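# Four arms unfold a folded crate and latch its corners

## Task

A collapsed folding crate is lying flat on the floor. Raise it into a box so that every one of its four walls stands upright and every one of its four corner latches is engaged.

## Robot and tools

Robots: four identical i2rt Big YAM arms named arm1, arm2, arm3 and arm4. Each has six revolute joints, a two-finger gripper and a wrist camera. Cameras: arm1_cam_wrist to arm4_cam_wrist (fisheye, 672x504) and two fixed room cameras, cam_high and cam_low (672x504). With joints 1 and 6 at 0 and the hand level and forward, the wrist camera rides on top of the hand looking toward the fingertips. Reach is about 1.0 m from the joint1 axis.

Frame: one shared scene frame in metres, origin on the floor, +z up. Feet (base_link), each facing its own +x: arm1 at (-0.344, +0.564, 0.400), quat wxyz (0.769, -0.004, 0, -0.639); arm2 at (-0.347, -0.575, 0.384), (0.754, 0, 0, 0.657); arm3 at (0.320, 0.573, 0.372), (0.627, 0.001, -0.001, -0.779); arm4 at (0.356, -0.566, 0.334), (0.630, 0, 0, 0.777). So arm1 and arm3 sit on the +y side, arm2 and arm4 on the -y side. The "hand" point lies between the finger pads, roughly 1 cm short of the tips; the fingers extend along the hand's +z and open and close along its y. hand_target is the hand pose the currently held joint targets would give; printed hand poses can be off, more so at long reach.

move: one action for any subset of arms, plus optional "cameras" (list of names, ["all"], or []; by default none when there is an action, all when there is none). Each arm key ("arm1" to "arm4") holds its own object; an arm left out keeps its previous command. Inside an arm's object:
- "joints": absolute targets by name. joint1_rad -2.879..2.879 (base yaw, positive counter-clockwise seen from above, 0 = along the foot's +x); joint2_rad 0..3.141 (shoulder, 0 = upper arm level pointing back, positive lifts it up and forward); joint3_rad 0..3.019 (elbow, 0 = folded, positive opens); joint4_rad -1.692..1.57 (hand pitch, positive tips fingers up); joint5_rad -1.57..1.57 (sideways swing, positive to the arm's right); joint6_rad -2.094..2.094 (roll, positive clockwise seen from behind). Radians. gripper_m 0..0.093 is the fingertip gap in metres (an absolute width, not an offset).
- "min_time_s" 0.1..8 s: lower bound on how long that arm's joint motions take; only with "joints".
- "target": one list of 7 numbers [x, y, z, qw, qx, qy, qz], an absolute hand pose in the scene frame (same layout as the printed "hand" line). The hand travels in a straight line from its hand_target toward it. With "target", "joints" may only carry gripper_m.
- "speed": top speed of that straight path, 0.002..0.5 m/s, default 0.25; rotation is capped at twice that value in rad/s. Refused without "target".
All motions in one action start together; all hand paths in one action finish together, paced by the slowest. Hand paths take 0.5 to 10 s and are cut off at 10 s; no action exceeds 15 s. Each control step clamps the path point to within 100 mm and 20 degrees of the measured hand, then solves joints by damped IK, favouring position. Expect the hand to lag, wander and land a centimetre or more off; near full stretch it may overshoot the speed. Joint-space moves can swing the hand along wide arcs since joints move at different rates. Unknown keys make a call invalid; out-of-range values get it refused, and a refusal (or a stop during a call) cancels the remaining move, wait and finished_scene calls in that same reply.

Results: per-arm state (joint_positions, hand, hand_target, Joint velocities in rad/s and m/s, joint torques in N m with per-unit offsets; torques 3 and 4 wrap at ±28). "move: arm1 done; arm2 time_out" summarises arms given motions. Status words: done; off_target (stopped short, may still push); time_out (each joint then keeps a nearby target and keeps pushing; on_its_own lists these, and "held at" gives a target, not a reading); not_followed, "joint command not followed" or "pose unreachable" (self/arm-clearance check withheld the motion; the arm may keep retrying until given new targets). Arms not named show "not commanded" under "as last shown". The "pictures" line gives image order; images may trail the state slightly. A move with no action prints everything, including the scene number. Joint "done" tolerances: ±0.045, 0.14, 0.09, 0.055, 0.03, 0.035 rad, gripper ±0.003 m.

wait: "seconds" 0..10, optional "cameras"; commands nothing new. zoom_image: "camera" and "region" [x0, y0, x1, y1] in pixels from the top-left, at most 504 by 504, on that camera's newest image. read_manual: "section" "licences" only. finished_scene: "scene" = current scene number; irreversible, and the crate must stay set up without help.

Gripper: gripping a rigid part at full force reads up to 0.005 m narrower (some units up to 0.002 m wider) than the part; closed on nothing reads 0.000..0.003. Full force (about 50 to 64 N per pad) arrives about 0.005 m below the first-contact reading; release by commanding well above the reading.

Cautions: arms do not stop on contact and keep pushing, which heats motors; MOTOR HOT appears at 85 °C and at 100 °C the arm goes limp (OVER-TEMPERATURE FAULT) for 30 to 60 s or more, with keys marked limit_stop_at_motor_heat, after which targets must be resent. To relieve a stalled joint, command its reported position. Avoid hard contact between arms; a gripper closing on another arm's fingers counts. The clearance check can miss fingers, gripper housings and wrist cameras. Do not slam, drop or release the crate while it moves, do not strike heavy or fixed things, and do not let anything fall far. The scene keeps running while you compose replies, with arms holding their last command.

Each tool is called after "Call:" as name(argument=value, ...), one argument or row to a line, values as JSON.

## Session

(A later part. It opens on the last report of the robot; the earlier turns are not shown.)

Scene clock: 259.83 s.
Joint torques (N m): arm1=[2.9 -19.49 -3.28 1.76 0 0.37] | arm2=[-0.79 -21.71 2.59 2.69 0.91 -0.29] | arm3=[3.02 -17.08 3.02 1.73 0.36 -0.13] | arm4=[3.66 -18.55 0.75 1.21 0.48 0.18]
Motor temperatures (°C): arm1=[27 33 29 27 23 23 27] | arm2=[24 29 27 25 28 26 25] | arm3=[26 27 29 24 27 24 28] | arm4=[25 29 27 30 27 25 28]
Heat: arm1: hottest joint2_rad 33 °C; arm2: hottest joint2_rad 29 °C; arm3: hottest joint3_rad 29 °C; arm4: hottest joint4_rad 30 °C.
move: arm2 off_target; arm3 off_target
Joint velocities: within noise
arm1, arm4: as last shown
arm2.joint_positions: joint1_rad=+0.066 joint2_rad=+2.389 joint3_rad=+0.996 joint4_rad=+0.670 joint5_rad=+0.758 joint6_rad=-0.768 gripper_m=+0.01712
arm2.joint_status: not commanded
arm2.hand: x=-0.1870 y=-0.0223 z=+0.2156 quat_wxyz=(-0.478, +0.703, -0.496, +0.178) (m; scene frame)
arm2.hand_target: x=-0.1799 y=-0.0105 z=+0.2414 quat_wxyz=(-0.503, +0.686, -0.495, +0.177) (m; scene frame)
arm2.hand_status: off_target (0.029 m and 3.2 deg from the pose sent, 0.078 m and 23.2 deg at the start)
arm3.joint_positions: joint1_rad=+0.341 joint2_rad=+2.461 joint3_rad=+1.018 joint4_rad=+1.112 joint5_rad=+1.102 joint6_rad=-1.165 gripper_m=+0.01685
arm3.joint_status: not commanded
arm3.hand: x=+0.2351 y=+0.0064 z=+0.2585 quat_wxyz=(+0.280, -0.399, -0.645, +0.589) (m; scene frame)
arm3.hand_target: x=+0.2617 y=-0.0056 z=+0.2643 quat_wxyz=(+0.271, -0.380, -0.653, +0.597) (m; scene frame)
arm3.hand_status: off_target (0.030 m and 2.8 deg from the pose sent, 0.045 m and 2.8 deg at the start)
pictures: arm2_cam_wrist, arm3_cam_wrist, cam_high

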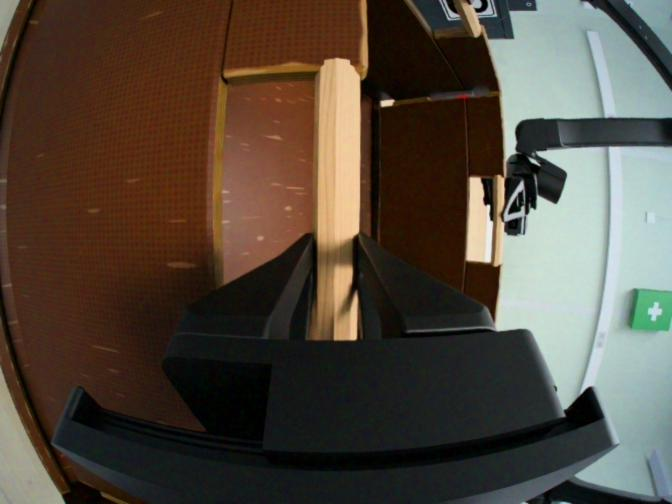

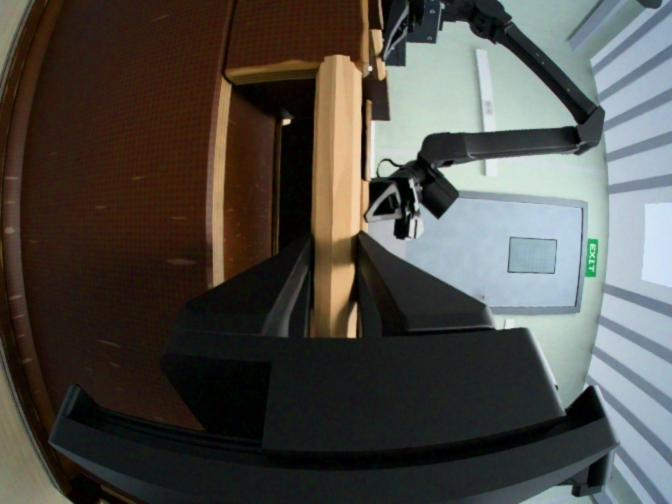

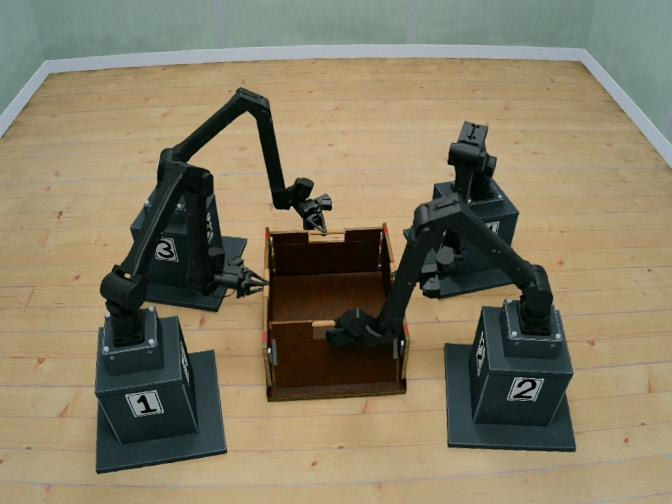

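Call:
move(
  arm3={"target": [0.276, -0.006, 0.264, -0.2706, 0.3799, 0.6533, -0.5964], "speed": 0.05},
  arm2={"target": [-0.232, -0.012, 0.262, -0.5821, 0.6692, -0.3979, 0.2352], "speed": 0.2},
  cameras=["arm3_cam_wrist", "cam_high", "cam_low"],
)

Call:
zoom_image(
  camera="cam_high",
  region=[250, 210, 420, 300],
)

Call:
zoom_image(
  camera="cam_low",
  region=[220, 190, 470, 370],
)

Scene clock: 263.50 s.
Joint torques (N m): arm1=[3.14 -19.19 -3.17 1.8 -0.03 0.34] | arm2=[-0.56 -21.07 2.24 3.17 0.61 -0.55] | arm3=[3.72 -17.32 2.99 1.29 0.3 0] | arm4=[3.66 -18.55 0.76 1.21 0.48 0.18]
Motor temperatures (°C): arm1=[27 33 29 27 23 23 27] | arm2=[24 29 27 25 28 26 25] | arm3=[26 27 29 24 27 23 28] | arm4=[25 29 27 30 27 25 28]
Heat: arm1: hottest joint2_rad 33 °C; arm2: hottest joint2_rad 29 °C; arm3: hottest joint3_rad 29 °C; arm4: hottest joint4_rad 30 °C.
move: arm2 off_target; arm3 off_target
Joint velocities: within noise
arm1, arm4: as last shown
arm2.joint_positions: joint1_rad=+0.187 joint2_rad=+2.476 joint3_rad=+0.964 joint4_rad=+1.062 joint5_rad=+0.926 joint6_rad=-1.067 gripper_m=+0.01712
arm2.joint_status: not commanded
arm2.hand: x=-0.2348 y=-0.0237 z=+0.2360 quat_wxyz=(-0.561, +0.685, -0.401, +0.234) (m; scene frame)
arm2.hand_target: x=-0.2316 y=-0.0116 z=+0.2620 quat_wxyz=(-0.582, +0.669, -0.398, +0.236) (m; scene frame)
arm2.hand_status: off_target (0.029 m and 3.0 deg from the pose sent, 0.065 m and 18.1 deg at the start)
arm3.joint_positions: joint1_rad=+0.367 joint2_rad=+2.461 joint3_rad=+1.024 joint4_rad=+1.094 joint5_rad=+1.134 joint6_rad=-1.159 gripper_m=+0.01685
arm3.joint_status: not commanded
arm3.hand: x=+0.2470 y=+0.0070 z=+0.2588 quat_wxyz=(+0.286, -0.397, -0.644, +0.588) (m; scene frame)
arm3.hand_target: x=+0.2752 y=-0.0050 z=+0.2643 quat_wxyz=(+0.272, -0.380, -0.652, +0.597) (m; scene frame)
arm3.hand_status: off_target (0.032 m and 3.0 deg from the pose sent, 0.043 m and 2.8 deg at the start)
pictures: arm3_cam_wrist, cam_high, cam_low

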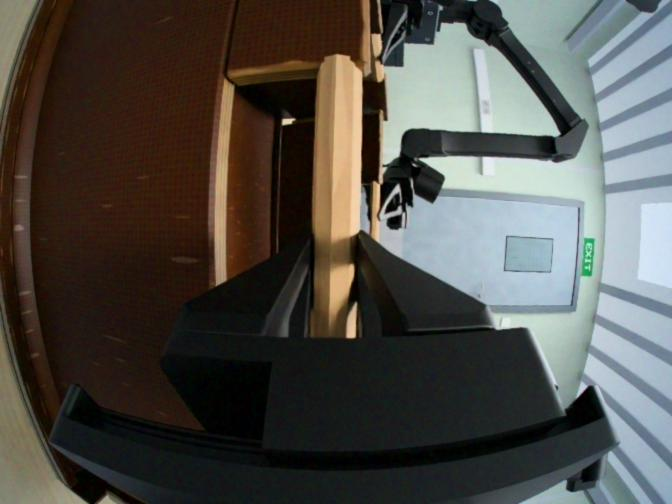

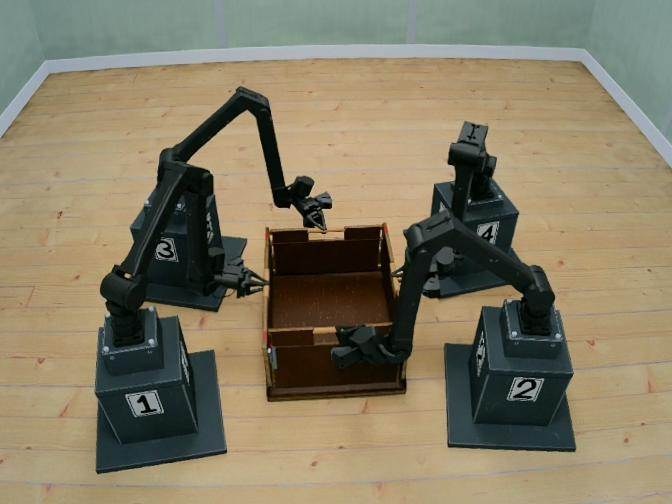

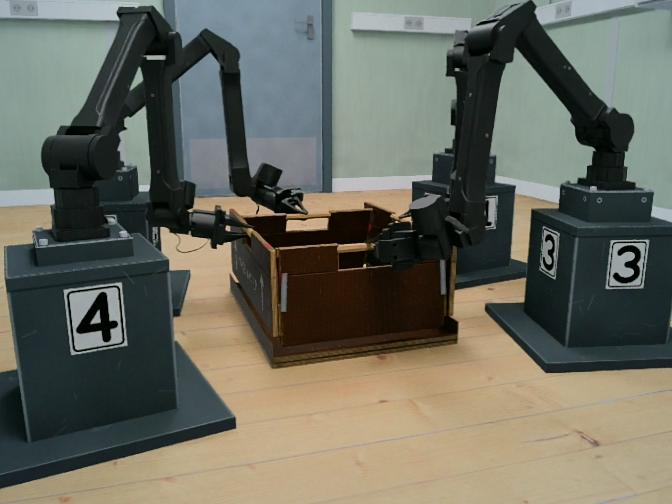

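Scaled by 2.965 from the camera's 672x504 image, which has a finer 960x720 frame.

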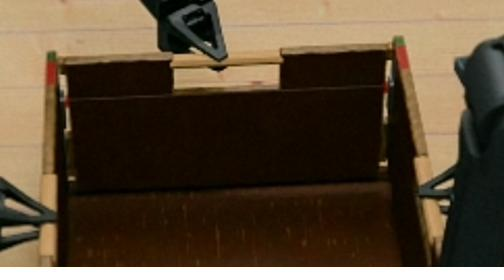

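Scaled by 2.016 from the camera's 672x504 image, which has a finer 960x720 frame.

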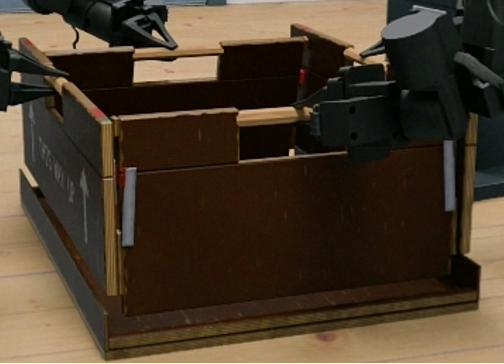

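Call:
wait(
  seconds=0.2,
  cameras=["arm1_cam_wrist", "arm4_cam_wrist", "arm2_cam_wrist"],
)

Call:
zoom_image(
  camera="arm4_cam_wrist",
  region=[100, 0, 400, 300],
)

Call:
zoom_image(
  camera="arm2_cam_wrist",
  region=[200, 0, 560, 300],
)

Scene clock: 266.07 s.
Joint torques (N m): arm1=[2.9 -19.08 -3.26 1.87 0.01 0.32] | arm2=[-0.56 -21.07 2.21 3.18 0.61 -0.55] | arm3=[3.37 -16.85 2.97 1.39 0.25 0.06] | arm4=[3.6 -18.55 0.75 1.21 0.47 0.17]
Motor temperatures (°C): arm1=[27 33 29 27 23 23 27] | arm2=[24 29 26 25 28 26 25] | arm3=[26 27 29 24 27 23 28] | arm4=[25 29 27 30 27 25 28]
Heat: arm1: hottest joint2_rad 33 °C; arm2: hottest joint2_rad 29 °C; arm3: hottest joint3_rad 29 °C; arm4: hottest joint4_rad 30 °C.
Joint velocities: within noise
arm1.joint_positions: joint1_rad=+0.849 joint2_rad=+2.565 joint3_rad=+0.799 joint4_rad=+1.364 joint5_rad=+1.045 joint6_rad=-1.219 gripper_m=+0.01723
arm1.joint_status: not commanded
arm1.hand: x=-0.0350 y=+0.2030 z=+0.2422 quat_wxyz=(+0.017, -0.016, -0.771, +0.636) (m; scene frame)
arm1.hand_target: x=-0.0297 y=+0.2202 z=+0.2460 quat_wxyz=(+0.003, -0.002, -0.776, +0.631) (m; scene frame)
arm1.hand_status: not commanded
arm2.joint_positions: joint1_rad=+0.187 joint2_rad=+2.476 joint3_rad=+0.964 joint4_rad=+1.062 joint5_rad=+0.926 joint6_rad=-1.067 gripper_m=+0.01712
arm2.joint_status: not commanded
arm2.hand: x=-0.2348 y=-0.0237 z=+0.2360 quat_wxyz=(-0.561, +0.685, -0.401, +0.234) (m; scene frame)
arm2.hand_target: x=-0.2316 y=-0.0116 z=+0.2620 quat_wxyz=(-0.582, +0.669, -0.398, +0.236) (m; scene frame)
arm2.hand_status: off_target (0.029 m and 3.0 deg from the pose sent, 0.065 m and 18.1 deg at the start)
arm3.joint_positions: joint1_rad=+0.367 joint2_rad=+2.461 joint3_rad=+1.024 joint4_rad=+1.094 joint5_rad=+1.134 joint6_rad=-1.159 gripper_m=+0.01685
arm3.joint_status: not commanded
arm3.hand: x=+0.2470 y=+0.0070 z=+0.2588 quat_wxyz=(+0.286, -0.397, -0.644, +0.588) (m; scene frame)
arm3.hand_target: x=+0.2752 y=-0.0050 z=+0.2643 quat_wxyz=(+0.272, -0.380, -0.652, +0.597) (m; scene frame)
arm3.hand_status: off_target (0.032 m and 3.0 deg from the pose sent, 0.043 m and 2.8 deg at the start)
arm4.joint_positions: joint1_rad=+0.901 joint2_rad=+2.348 joint3_rad=+0.808 joint4_rad=+1.135 joint5_rad=+1.093 joint6_rad=-1.213 gripper_m=+0.01687
arm4.joint_status: not commanded
arm4.hand: x=-0.0130 y=-0.2093 z=+0.2449 quat_wxyz=(-0.640, +0.768, -0.005, +0.007) (m; scene frame)
arm4.hand_target: x=-0.0201 y=-0.2183 z=+0.2575 quat_wxyz=(-0.643, +0.766, -0.001, +0.000) (m; scene frame)
arm4.hand_status: not commanded
wait: 0.20 s; at rest from the start
pictures: arm1_cam_wrist, arm2_cam_wrist, arm4_cam_wrist

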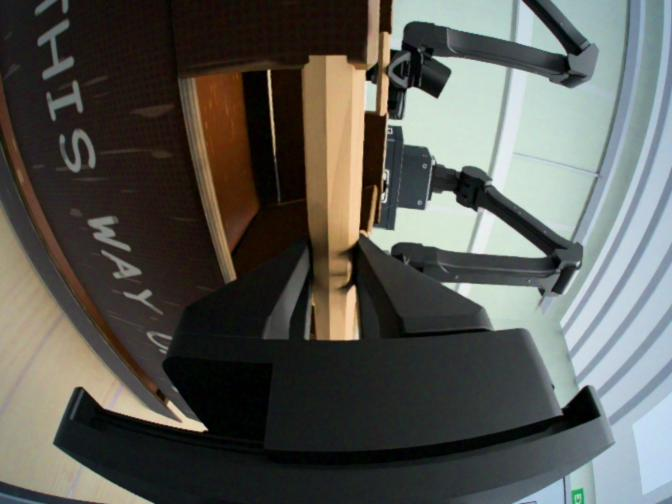

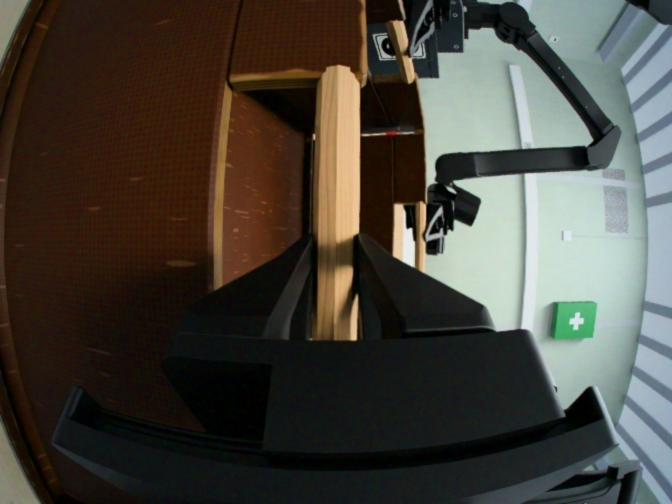

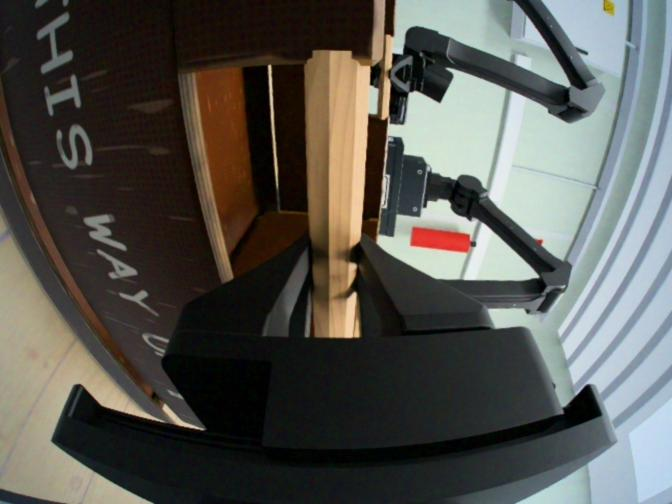

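Scaled by 1.680 from the camera's 672x504 image, which has a finer 960x720 frame.

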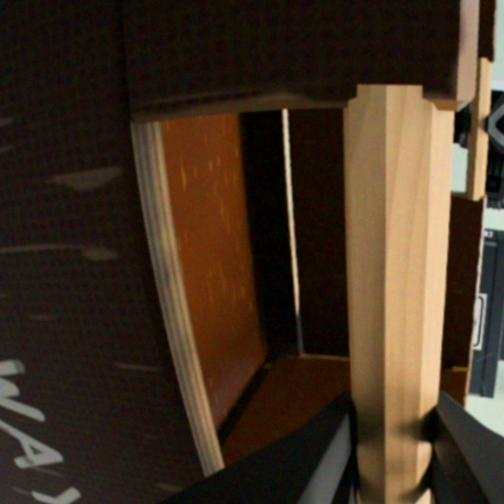

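Scaled by 1.400 from the camera's 672x504 image, which has a finer 960x720 frame.

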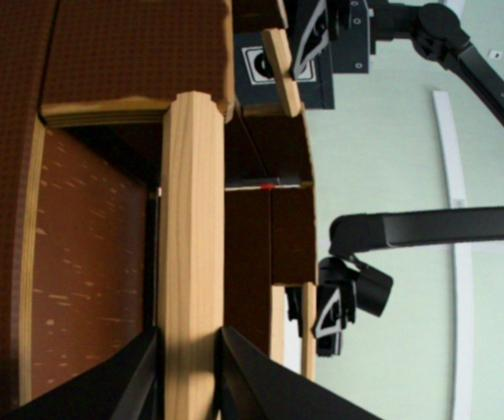

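Call:
move(
  arm2={"target": [-0.266, -0.0125, 0.27, -0.6061, 0.6527, -0.3621, 0.2751], "speed": 0.15},
  cameras=[],
)

Call:
move(
  arm2={"target": [-0.298, -0.013, 0.27, -0.6061, 0.6527, -0.3621, 0.2751], "speed": 0.06},
  cameras=["arm2_cam_wrist", "cam_high", "cam_low"],
)

Call:
zoom_image(
  camera="cam_high",
  region=[250, 215, 420, 405],
)

Scene clock: 273.30 s.
Joint torques (N m): arm1=[2.73 -19.19 -3.21 1.74 -0.05 0.36] | arm2=[0.62 -21.3 2.1 3.19 1.16 -0.67] | arm3=[3.02 -17.49 3.03 1.39 0.28 0.04] | arm4=[3.66 -18.55 0.75 1.2 0.47 0.18]
Motor temperatures (°C): arm1=[27 33 29 27 23 23 27] | arm2=[24 30 26 25 28 26 26] | arm3=[26 27 29 24 27 23 28] | arm4=[25 29 27 30 27 25 28]
Heat: arm1: hottest joint2_rad 33 °C; arm2: hottest joint2_rad 30 °C; arm3: hottest joint3_rad 29 °C; arm4: hottest joint4_rad 30 °C.
move: arm2 off_target
Joint velocities: within noise
arm1.joint_positions: joint1_rad=+0.849 joint2_rad=+2.565 joint3_rad=+0.799 joint4_rad=+1.364 joint5_rad=+1.045 joint6_rad=-1.218 gripper_m=+0.01723
arm1.joint_status: not commanded
arm1.hand: x=-0.0350 y=+0.2030 z=+0.2422 quat_wxyz=(+0.017, -0.017, -0.771, +0.636) (m; scene frame)
arm1.hand_target: x=-0.0297 y=+0.2202 z=+0.2460 quat_wxyz=(+0.002, -0.002, -0.776, +0.631) (m; scene frame)
arm1.hand_status: not commanded
arm2.joint_positions: joint1_rad=+0.247 joint2_rad=+2.530 joint3_rad=+0.987 joint4_rad=+1.210 joint5_rad=+1.025 joint6_rad=-1.219 gripper_m=+0.01712
arm2.joint_status: not commanded
arm2.hand: x=-0.2574 y=-0.0251 z=+0.2409 quat_wxyz=(-0.584, +0.670, -0.368, +0.273) (m; scene frame)
arm2.hand_target: x=-0.2612 y=-0.0135 z=+0.2689 quat_wxyz=(-0.603, +0.652, -0.366, +0.277) (m; scene frame)
arm2.hand_status: off_target (0.033 m and 3.3 deg from the pose sent, 0.048 m and 9.1 deg at the start)
arm3, arm4: as last shown
pictures: none
No camera images: "cameras" was empty.

Scene clock: 274.50 s.
Joint torques (N m): arm1=[3.37 -19.02 -3.15 1.81 0.01 0.33] | arm2=[2.49 -22.12 2.09 1.98 0.86 -0.18] | arm3=[3.31 -17.44 2.93 1.32 0.3 0.08] | arm4=[3.66 -18.55 0.76 1.2 0.47 0.18]
Motor temperatures (°C): arm1=[27 33 29 27 23 23 27] | arm2=[24 30 26 25 28 26 26] | arm3=[26 27 29 24 27 23 28] | arm4=[25 29 27 30 27 25 28]
Heat: arm1: hottest joint2_rad 33 °C; arm2: hottest joint2_rad 30 °C; arm3: hottest joint3_rad 29 °C; arm4: hottest joint4_rad 30 °C.
move: arm2 off_target
Joint velocities: within noise
arm1, arm3, arm4: as last shown
arm2.joint_positions: joint1_rad=+0.299 joint2_rad=+2.535 joint3_rad=+1.001 joint4_rad=+1.208 joint5_rad=+1.097 joint6_rad=-1.231 gripper_m=+0.01712
arm2.joint_status: not commanded
arm2.hand: x=-0.2792 y=-0.0258 z=+0.2441 quat_wxyz=(-0.587, +0.663, -0.364, +0.287) (m; scene frame)
arm2.hand_target: x=-0.2960 y=-0.0129 z=+0.2692 quat_wxyz=(-0.606, +0.652, -0.363, +0.276) (m; scene frame)
arm2.hand_status: off_target (0.034 m and 2.8 deg from the pose sent, 0.051 m and 3.3 deg at the start)
pictures: arm2_cam_wrist, cam_high, cam_low

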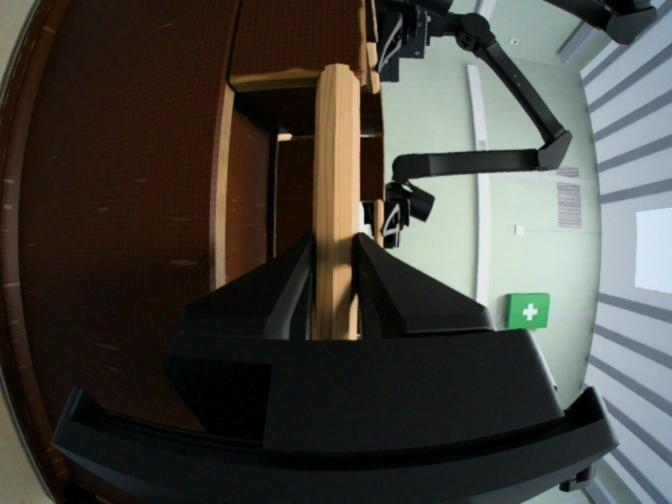

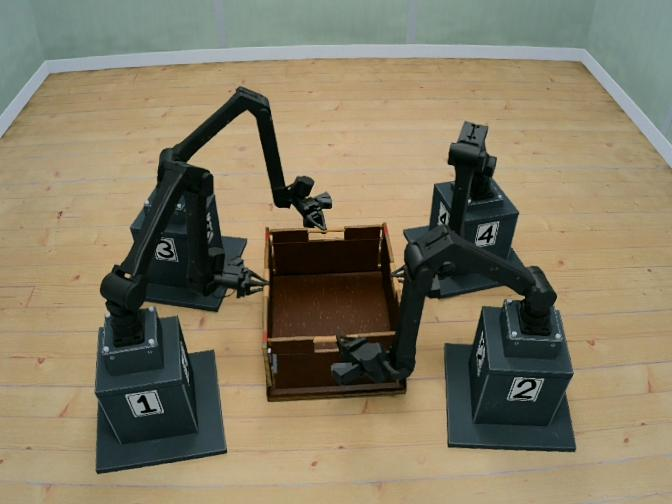

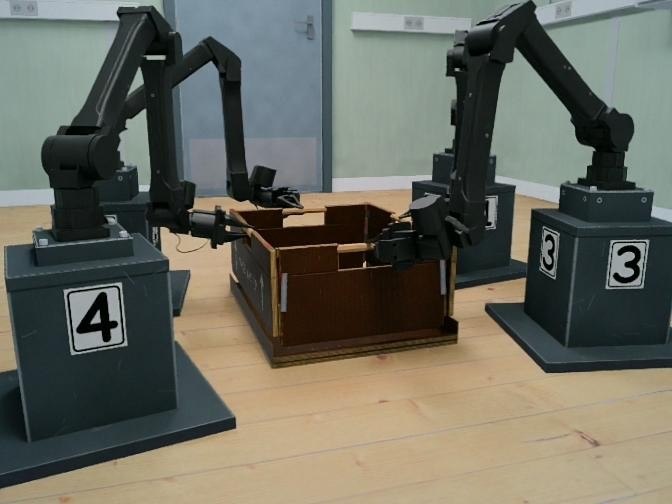

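Scaled by 2.653 from the camera's 672x504 image, which has a finer 960x720 frame.

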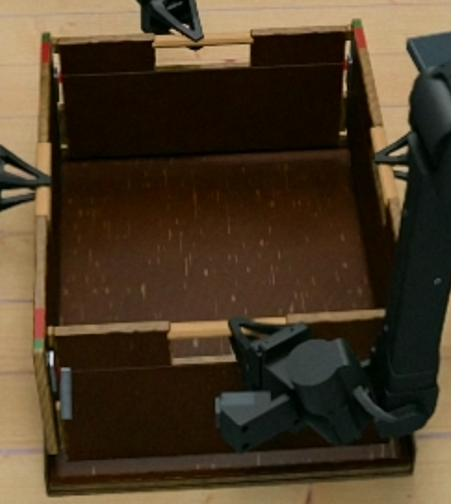

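Call:
move(
  arm2={"target": [-0.325, -0.013, 0.268, -0.6061, 0.6527, -0.3621, 0.2751], "speed": 0.05},
  arm3={"target": [0.292, -0.006, 0.264, -0.2706, 0.3799, 0.6533, -0.5964], "speed": 0.05},
  cameras=["arm2_cam_wrist", "arm3_cam_wrist", "cam_high", "cam_low"],
)

Call:
zoom_image(
  camera="cam_high",
  region=[250, 215, 420, 405],
)

Call:
zoom_image(
  camera="cam_low",
  region=[220, 190, 470, 370],
)

Scene clock: 278.07 s.
Joint torques (N m): arm1=[2.96 -19.02 -3.21 1.73 0.05 0.36] | arm2=[3.37 -22.18 2.35 1.36 0.56 0.08] | arm3=[4.19 -16.91 2.89 1.06 0.22 0.08] | arm4=[3.66 -18.55 0.79 1.22 0.44 0.17]
Motor temperatures (°C): arm1=[27 33 29 27 23 23 27] | arm2=[24 29 26 25 28 26 26] | arm3=[26 27 29 24 27 23 28] | arm4=[25 29 27 30 27 25 28]
Heat: arm1: hottest joint2_rad 33 °C; arm2: hottest joint2_rad 29 °C; arm3: hottest joint3_rad 29 °C; arm4: hottest joint4_rad 30 °C.
move: arm2 off_target; arm3 off_target
Joint velocities: within noise
arm1.joint_positions: joint1_rad=+0.849 joint2_rad=+2.565 joint3_rad=+0.798 joint4_rad=+1.362 joint5_rad=+1.044 joint6_rad=-1.218 gripper_m=+0.01723
arm1.joint_status: not commanded
arm1.hand: x=-0.0355 y=+0.2034 z=+0.2417 quat_wxyz=(+0.017, -0.015, -0.772, +0.635) (m; scene frame)
arm1.hand_target: x=-0.0302 y=+0.2205 z=+0.2456 quat_wxyz=(+0.003, -0.002, -0.776, +0.630) (m; scene frame)
arm1.hand_status: not commanded
arm2.joint_positions: joint1_rad=+0.348 joint2_rad=+2.535 joint3_rad=+1.015 joint4_rad=+1.176 joint5_rad=+1.159 joint6_rad=-1.220 gripper_m=+0.01712
arm2.joint_status: not commanded
arm2.hand: x=-0.3008 y=-0.0269 z=+0.2449 quat_wxyz=(-0.587, +0.661, -0.362, +0.297) (m; scene frame)
arm2.hand_target: x=-0.3247 y=-0.0132 z=+0.2675 quat_wxyz=(-0.606, +0.653, -0.362, +0.276) (m; scene frame)
arm2.hand_status: off_target (0.036 m and 3.4 deg from the pose sent, 0.053 m and 2.8 deg at the start)
arm3.joint_positions: joint1_rad=+0.384 joint2_rad=+2.461 joint3_rad=+1.033 joint4_rad=+1.065 joint5_rad=+1.168 joint6_rad=-1.139 gripper_m=+0.01683
arm3.joint_status: not commanded
arm3.hand: x=+0.2538 y=+0.0079 z=+0.2584 quat_wxyz=(+0.292, -0.401, -0.640, +0.586) (m; scene frame)
arm3.hand_target: x=+0.2901 y=-0.0040 z=+0.2643 quat_wxyz=(+0.273, -0.381, -0.652, +0.596) (m; scene frame)
arm3.hand_status: off_target (0.041 m and 4.0 deg from the pose sent, 0.047 m and 3.0 deg at the start)
arm4: as last shown
arm4.hand_target: x=-0.0205 y=-0.2182 z=+0.2576 quat_wxyz=(-0.643, +0.766, -0.001, -0.001) (m; scene frame)
pictures: arm2_cam_wrist, arm3_cam_wrist, cam_high, cam_low

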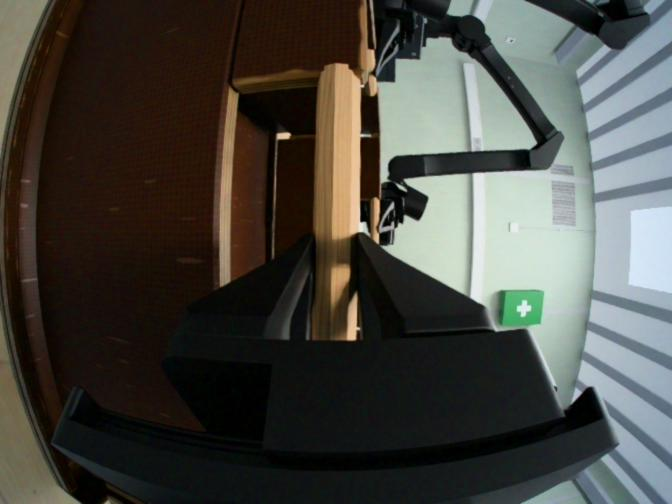

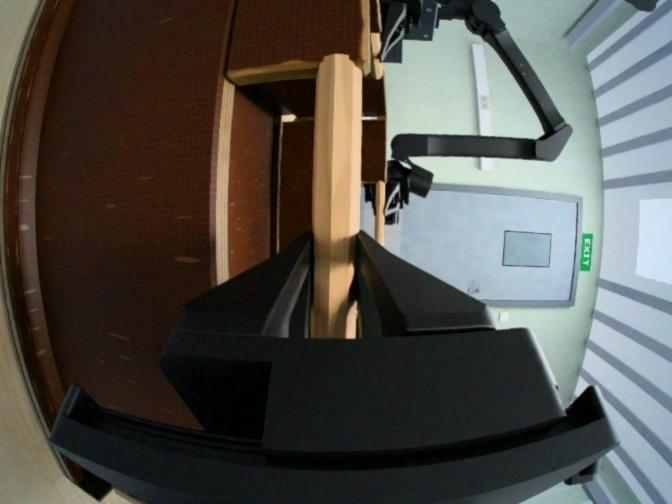

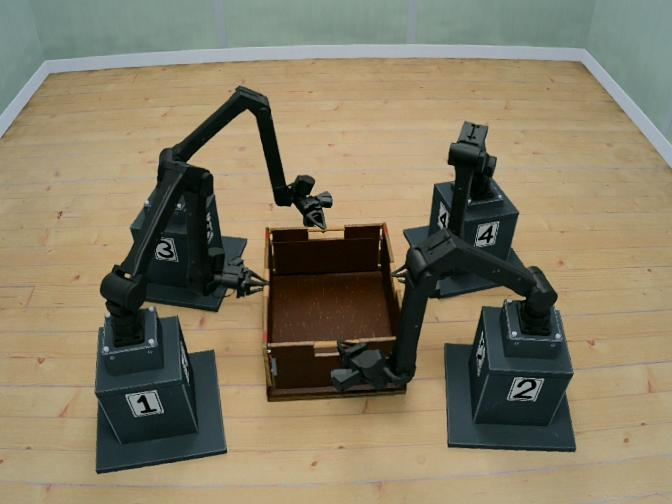

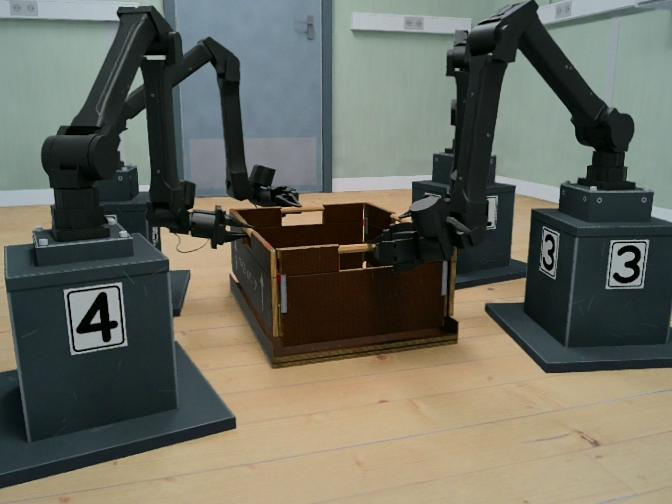

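Scaled by 2.653 from the camera's 672x504 image, which has a finer 960x720 frame.

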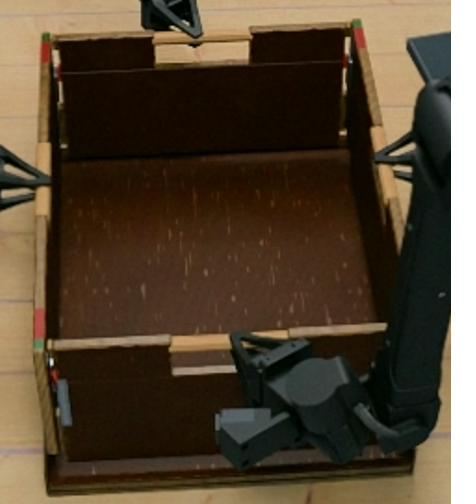

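Scaled by 2.016 from the camera's 672x504 image, which has a finer 960x720 frame.

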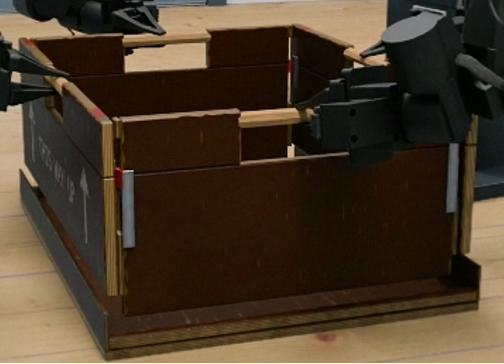

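Call:
zoom_image(
  camera="cam_high",
  region=[256, 325, 306, 375],
)

Call:
zoom_image(
  camera="cam_high",
  region=[256, 215, 306, 265],
)

Call:
zoom_image(
  camera="cam_high",
  region=[362, 212, 412, 262],
)

Call:
zoom_image(
  camera="cam_low",
  region=[262, 235, 312, 325],
)

Scaled by 10.080 from the camera's 672x504 image, which has a finer 960x720 frame.

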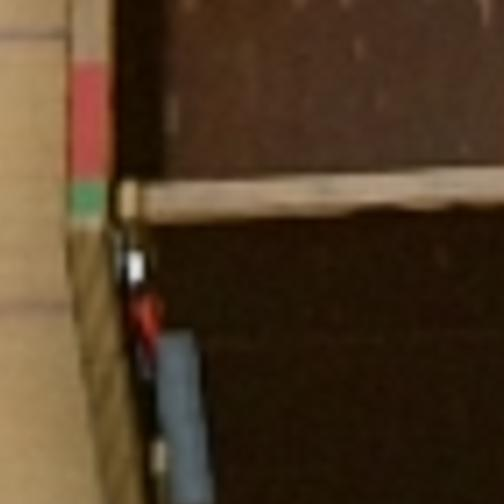

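Scaled by 10.080 from the camera's 672x504 image, which has a finer 960x720 frame.

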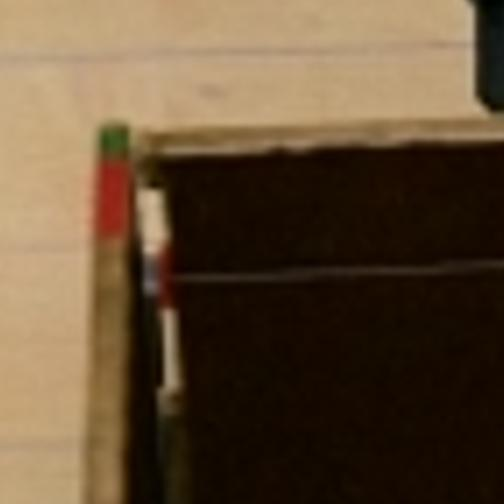

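Scaled by 10.080 from the camera's 672x504 image, which has a finer 960x720 frame.

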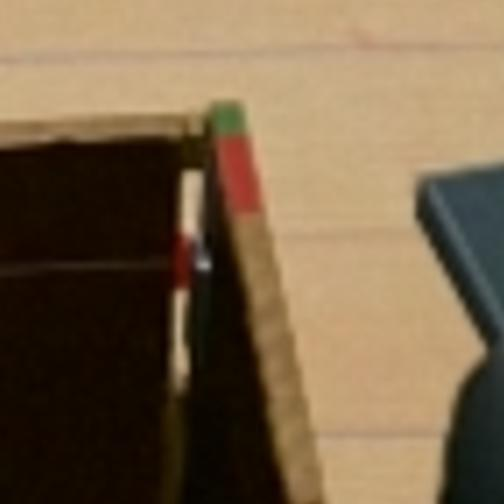

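Scaled by 5.600 from the camera's 672x504 image, which has a finer 960x720 frame.

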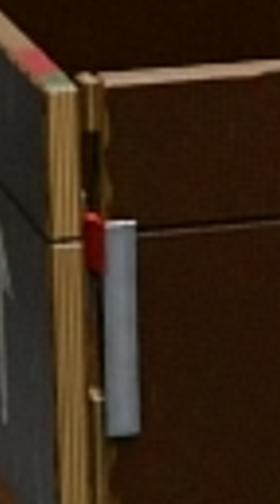

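Call:
move(
  arm1={"target": [-0.0297, 0.202, 0.246, 0, 0, 0.7771, -0.6293], "speed": 0.05},
  arm4={"target": [-0.0205, -0.202, 0.2575, -0.6428, 0.766, 0, 0], "speed": 0.05},
  cameras=["cam_high", "cam_low"],
)

Call:
zoom_image(
  camera="cam_high",
  region=[256, 325, 306, 375],
)

Call:
zoom_image(
  camera="cam_high",
  region=[256, 215, 306, 265],
)

Call:
zoom_image(
  camera="cam_high",
  region=[362, 212, 412, 262],
)

Call:
zoom_image(
  camera="cam_low",
  region=[262, 235, 312, 325],
)

Scene clock: 288.43 s.
Joint torques (N m): arm1=[-0.15 -18.67 -1.14 2.24 -0.52 0.1] | arm2=[3.43 -22.18 2.33 1.36 0.56 0.09] | arm3=[4.19 -17.26 3 1.16 0.22 0.05] | arm4=[1.49 -17.9 2.43 1.55 -0.13 -0.12]
Motor temperatures (°C): arm1=[27 33 29 27 23 23 27] | arm2=[24 29 26 25 28 26 26] | arm3=[26 27 28 24 26 23 29] | arm4=[24 29 27 30 27 25 29]
Heat: arm1: hottest joint2_rad 33 °C; arm2: hottest joint2_rad 29 °C; arm3: hottest gripper 29 °C; arm4: hottest joint4_rad 30 °C.
move: arm1 done; arm4 off_target
Joint velocities: within noise
arm1.joint_positions: joint1_rad=+0.837 joint2_rad=+2.559 joint3_rad=+0.790 joint4_rad=+1.362 joint5_rad=+1.008 joint6_rad=-1.218 gripper_m=+0.01722
arm1.joint_status: not commanded
arm1.hand: x=-0.0355 y=+0.2007 z=+0.2417 quat_wxyz=(+0.009, -0.009, -0.776, +0.630) (m; scene frame)
arm1.hand_target: x=-0.0299 y=+0.2019 z=+0.2461 quat_wxyz=(+0.000, +0.000, -0.777, +0.629) (m; scene frame)
arm1.hand_status: done (0.007 m and 1.5 deg from the pose sent, 0.007 m and 2.8 deg at the start)
arm2, arm3: as last shown
arm2.hand_target: x=-0.3247 y=-0.0132 z=+0.2675 quat_wxyz=(-0.606, +0.653, -0.361, +0.276) (m; scene frame)
arm4.joint_positions: joint1_rad=+0.895 joint2_rad=+2.346 joint3_rad=+0.808 joint4_rad=+1.135 joint5_rad=+1.077 joint6_rad=-1.213 gripper_m=+0.01687
arm4.joint_status: not commanded
arm4.hand: x=-0.0136 y=-0.2071 z=+0.2446 quat_wxyz=(-0.638, +0.770, -0.003, +0.003) (m; scene frame)
arm4.hand_target: x=-0.0205 y=-0.2023 z=+0.2573 quat_wxyz=(-0.643, +0.766, +0.000, +0.000) (m; scene frame)
arm4.hand_status: off_target (0.015 m and 0.9 deg from the pose sent, 0.016 m and 1.1 deg at the start)
pictures: cam_high, cam_low

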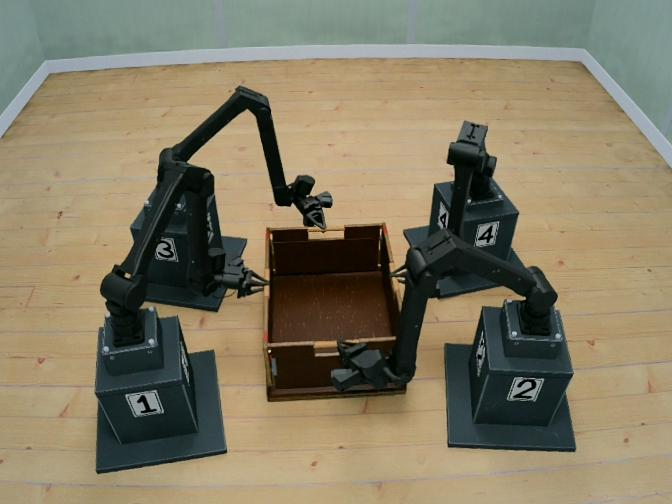

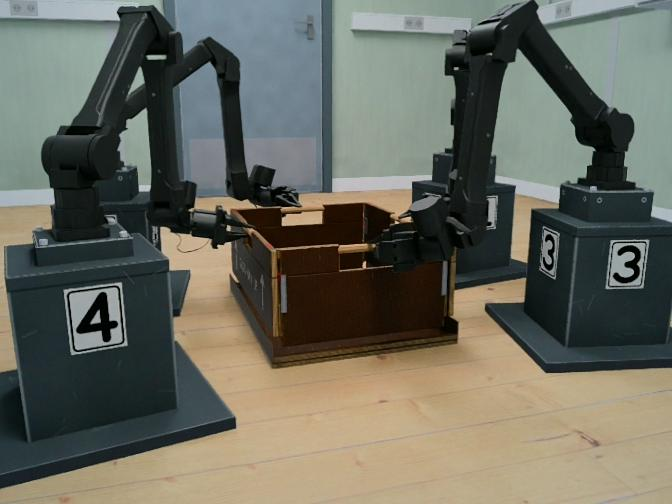

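Scaled by 10.080 from the camera's 672x504 image, which has a finer 960x720 frame.

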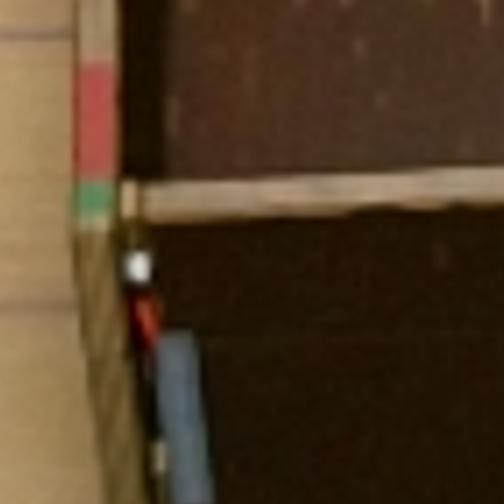

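Scaled by 10.080 from the camera's 672x504 image, which has a finer 960x720 frame.

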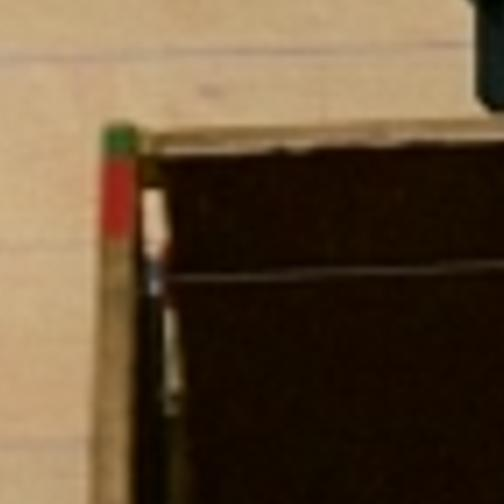

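Scaled by 10.080 from the camera's 672x504 image, which has a finer 960x720 frame.

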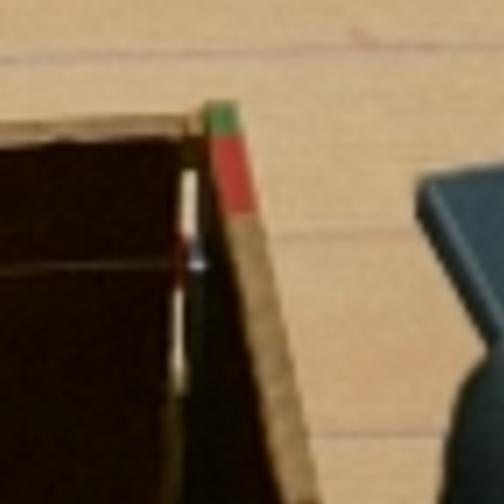

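Scaled by 5.600 from the camera's 672x504 image, which has a finer 960x720 frame.

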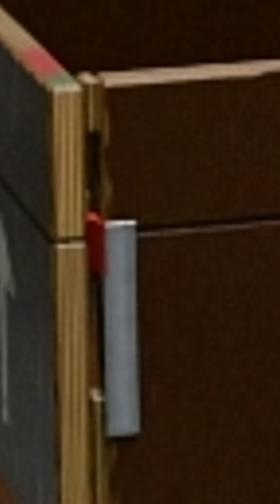

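Call:
move(
  arm1={"target": [-0.0297, 0.186, 0.246, 0, 0, 0.7771, -0.6293], "speed": 0.05},
  arm4={"target": [-0.0205, -0.188, 0.2565, -0.6428, 0.766, 0, 0], "speed": 0.05},
  cameras=["cam_high", "cam_low"],
)

Call:
zoom_image(
  camera="cam_high",
  region=[256, 325, 306, 375],
)

Call:
zoom_image(
  camera="cam_high",
  region=[256, 215, 306, 265],
)

Call:
zoom_image(
  camera="cam_high",
  region=[362, 212, 412, 262],
)

Call:
zoom_image(
  camera="cam_low",
  region=[262, 235, 312, 325],
)

Scene clock: 292.27 s.
Joint torques (N m): arm1=[-1.49 -18.02 0.14 2.03 -0.57 -0.01] | arm2=[3.37 -22.18 2.35 1.35 0.56 0.09] | arm3=[4.72 -17.73 2.88 1.26 0.19 0.09] | arm4=[0.09 -17.32 3.9 1.78 -0.61 -0.31]
Motor temperatures (°C): arm1=[27 32 29 27 23 23 27] | arm2=[24 29 26 25 28 26 26] | arm3=[26 27 28 24 26 23 29] | arm4=[24 29 27 30 27 25 29]
Heat: arm1: hottest joint2_rad 32 °C; arm2: hottest joint2_rad 29 °C; arm3: hottest gripper 29 °C; arm4: hottest joint4_rad 30 °C.
move: arm1 off_target; arm4 off_target
Joint velocities: within noise
arm1.joint_positions: joint1_rad=+0.830 joint2_rad=+2.553 joint3_rad=+0.779 joint4_rad=+1.362 joint5_rad=+0.976 joint6_rad=-1.222 gripper_m=+0.01721
arm1.joint_status: not commanded
arm1.hand: x=-0.0350 y=+0.2007 z=+0.2417 quat_wxyz=(+0.002, +0.001, -0.781, +0.625) (m; scene frame)
arm1.hand_target: x=-0.0295 y=+0.1921 z=+0.2452 quat_wxyz=(-0.002, +0.005, -0.779, +0.627) (m; scene frame)
arm1.hand_status: off_target (0.016 m and 0.7 deg from the pose sent, 0.016 m and 1.5 deg at the start)
arm2, arm3: as last shown
arm4.joint_positions: joint1_rad=+0.893 joint2_rad=+2.346 joint3_rad=+0.808 joint4_rad=+1.135 joint5_rad=+1.073 joint6_rad=-1.214 gripper_m=+0.01686
arm4.joint_status: not commanded
arm4.hand: x=-0.0138 y=-0.2065 z=+0.2444 quat_wxyz=(-0.637, +0.770, -0.002, +0.002) (m; scene frame)
arm4.hand_target: x=-0.0224 y=-0.1922 z=+0.2569 quat_wxyz=(-0.643, +0.766, +0.001, +0.000) (m; scene frame)
arm4.hand_status: off_target (0.023 m and 0.9 deg from the pose sent, 0.023 m and 0.9 deg at the start)
pictures: cam_high, cam_low

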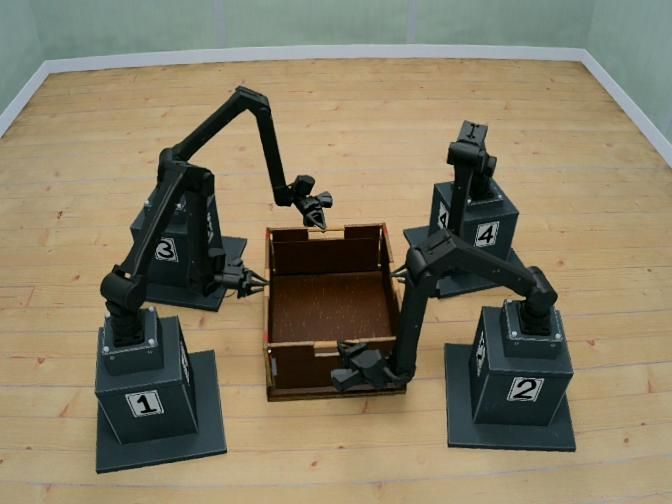

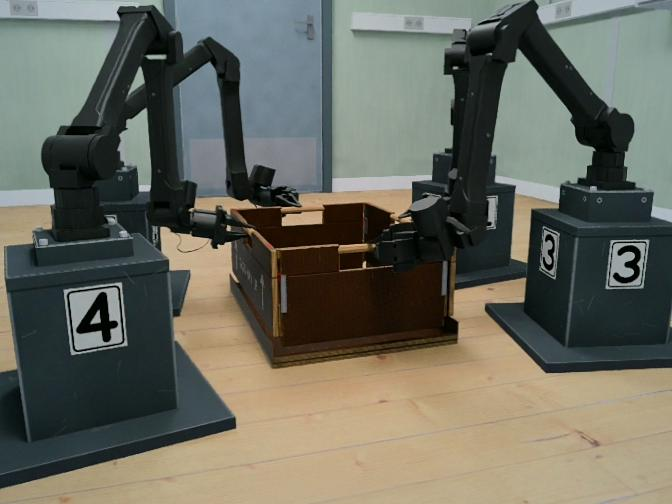

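Scaled by 10.080 from the camera's 672x504 image, which has a finer 960x720 frame.

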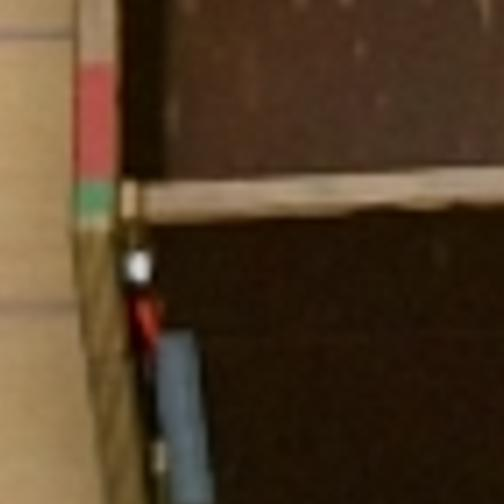

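Scaled by 10.080 from the camera's 672x504 image, which has a finer 960x720 frame.

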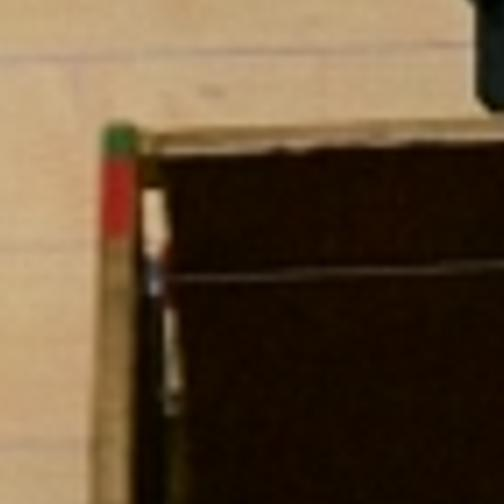

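Scaled by 10.080 from the camera's 672x504 image, which has a finer 960x720 frame.

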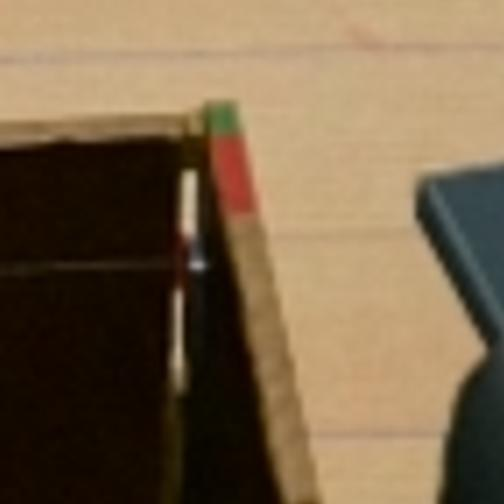

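Scaled by 5.600 from the camera's 672x504 image, which has a finer 960x720 frame.

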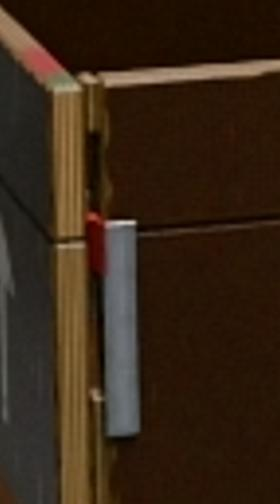

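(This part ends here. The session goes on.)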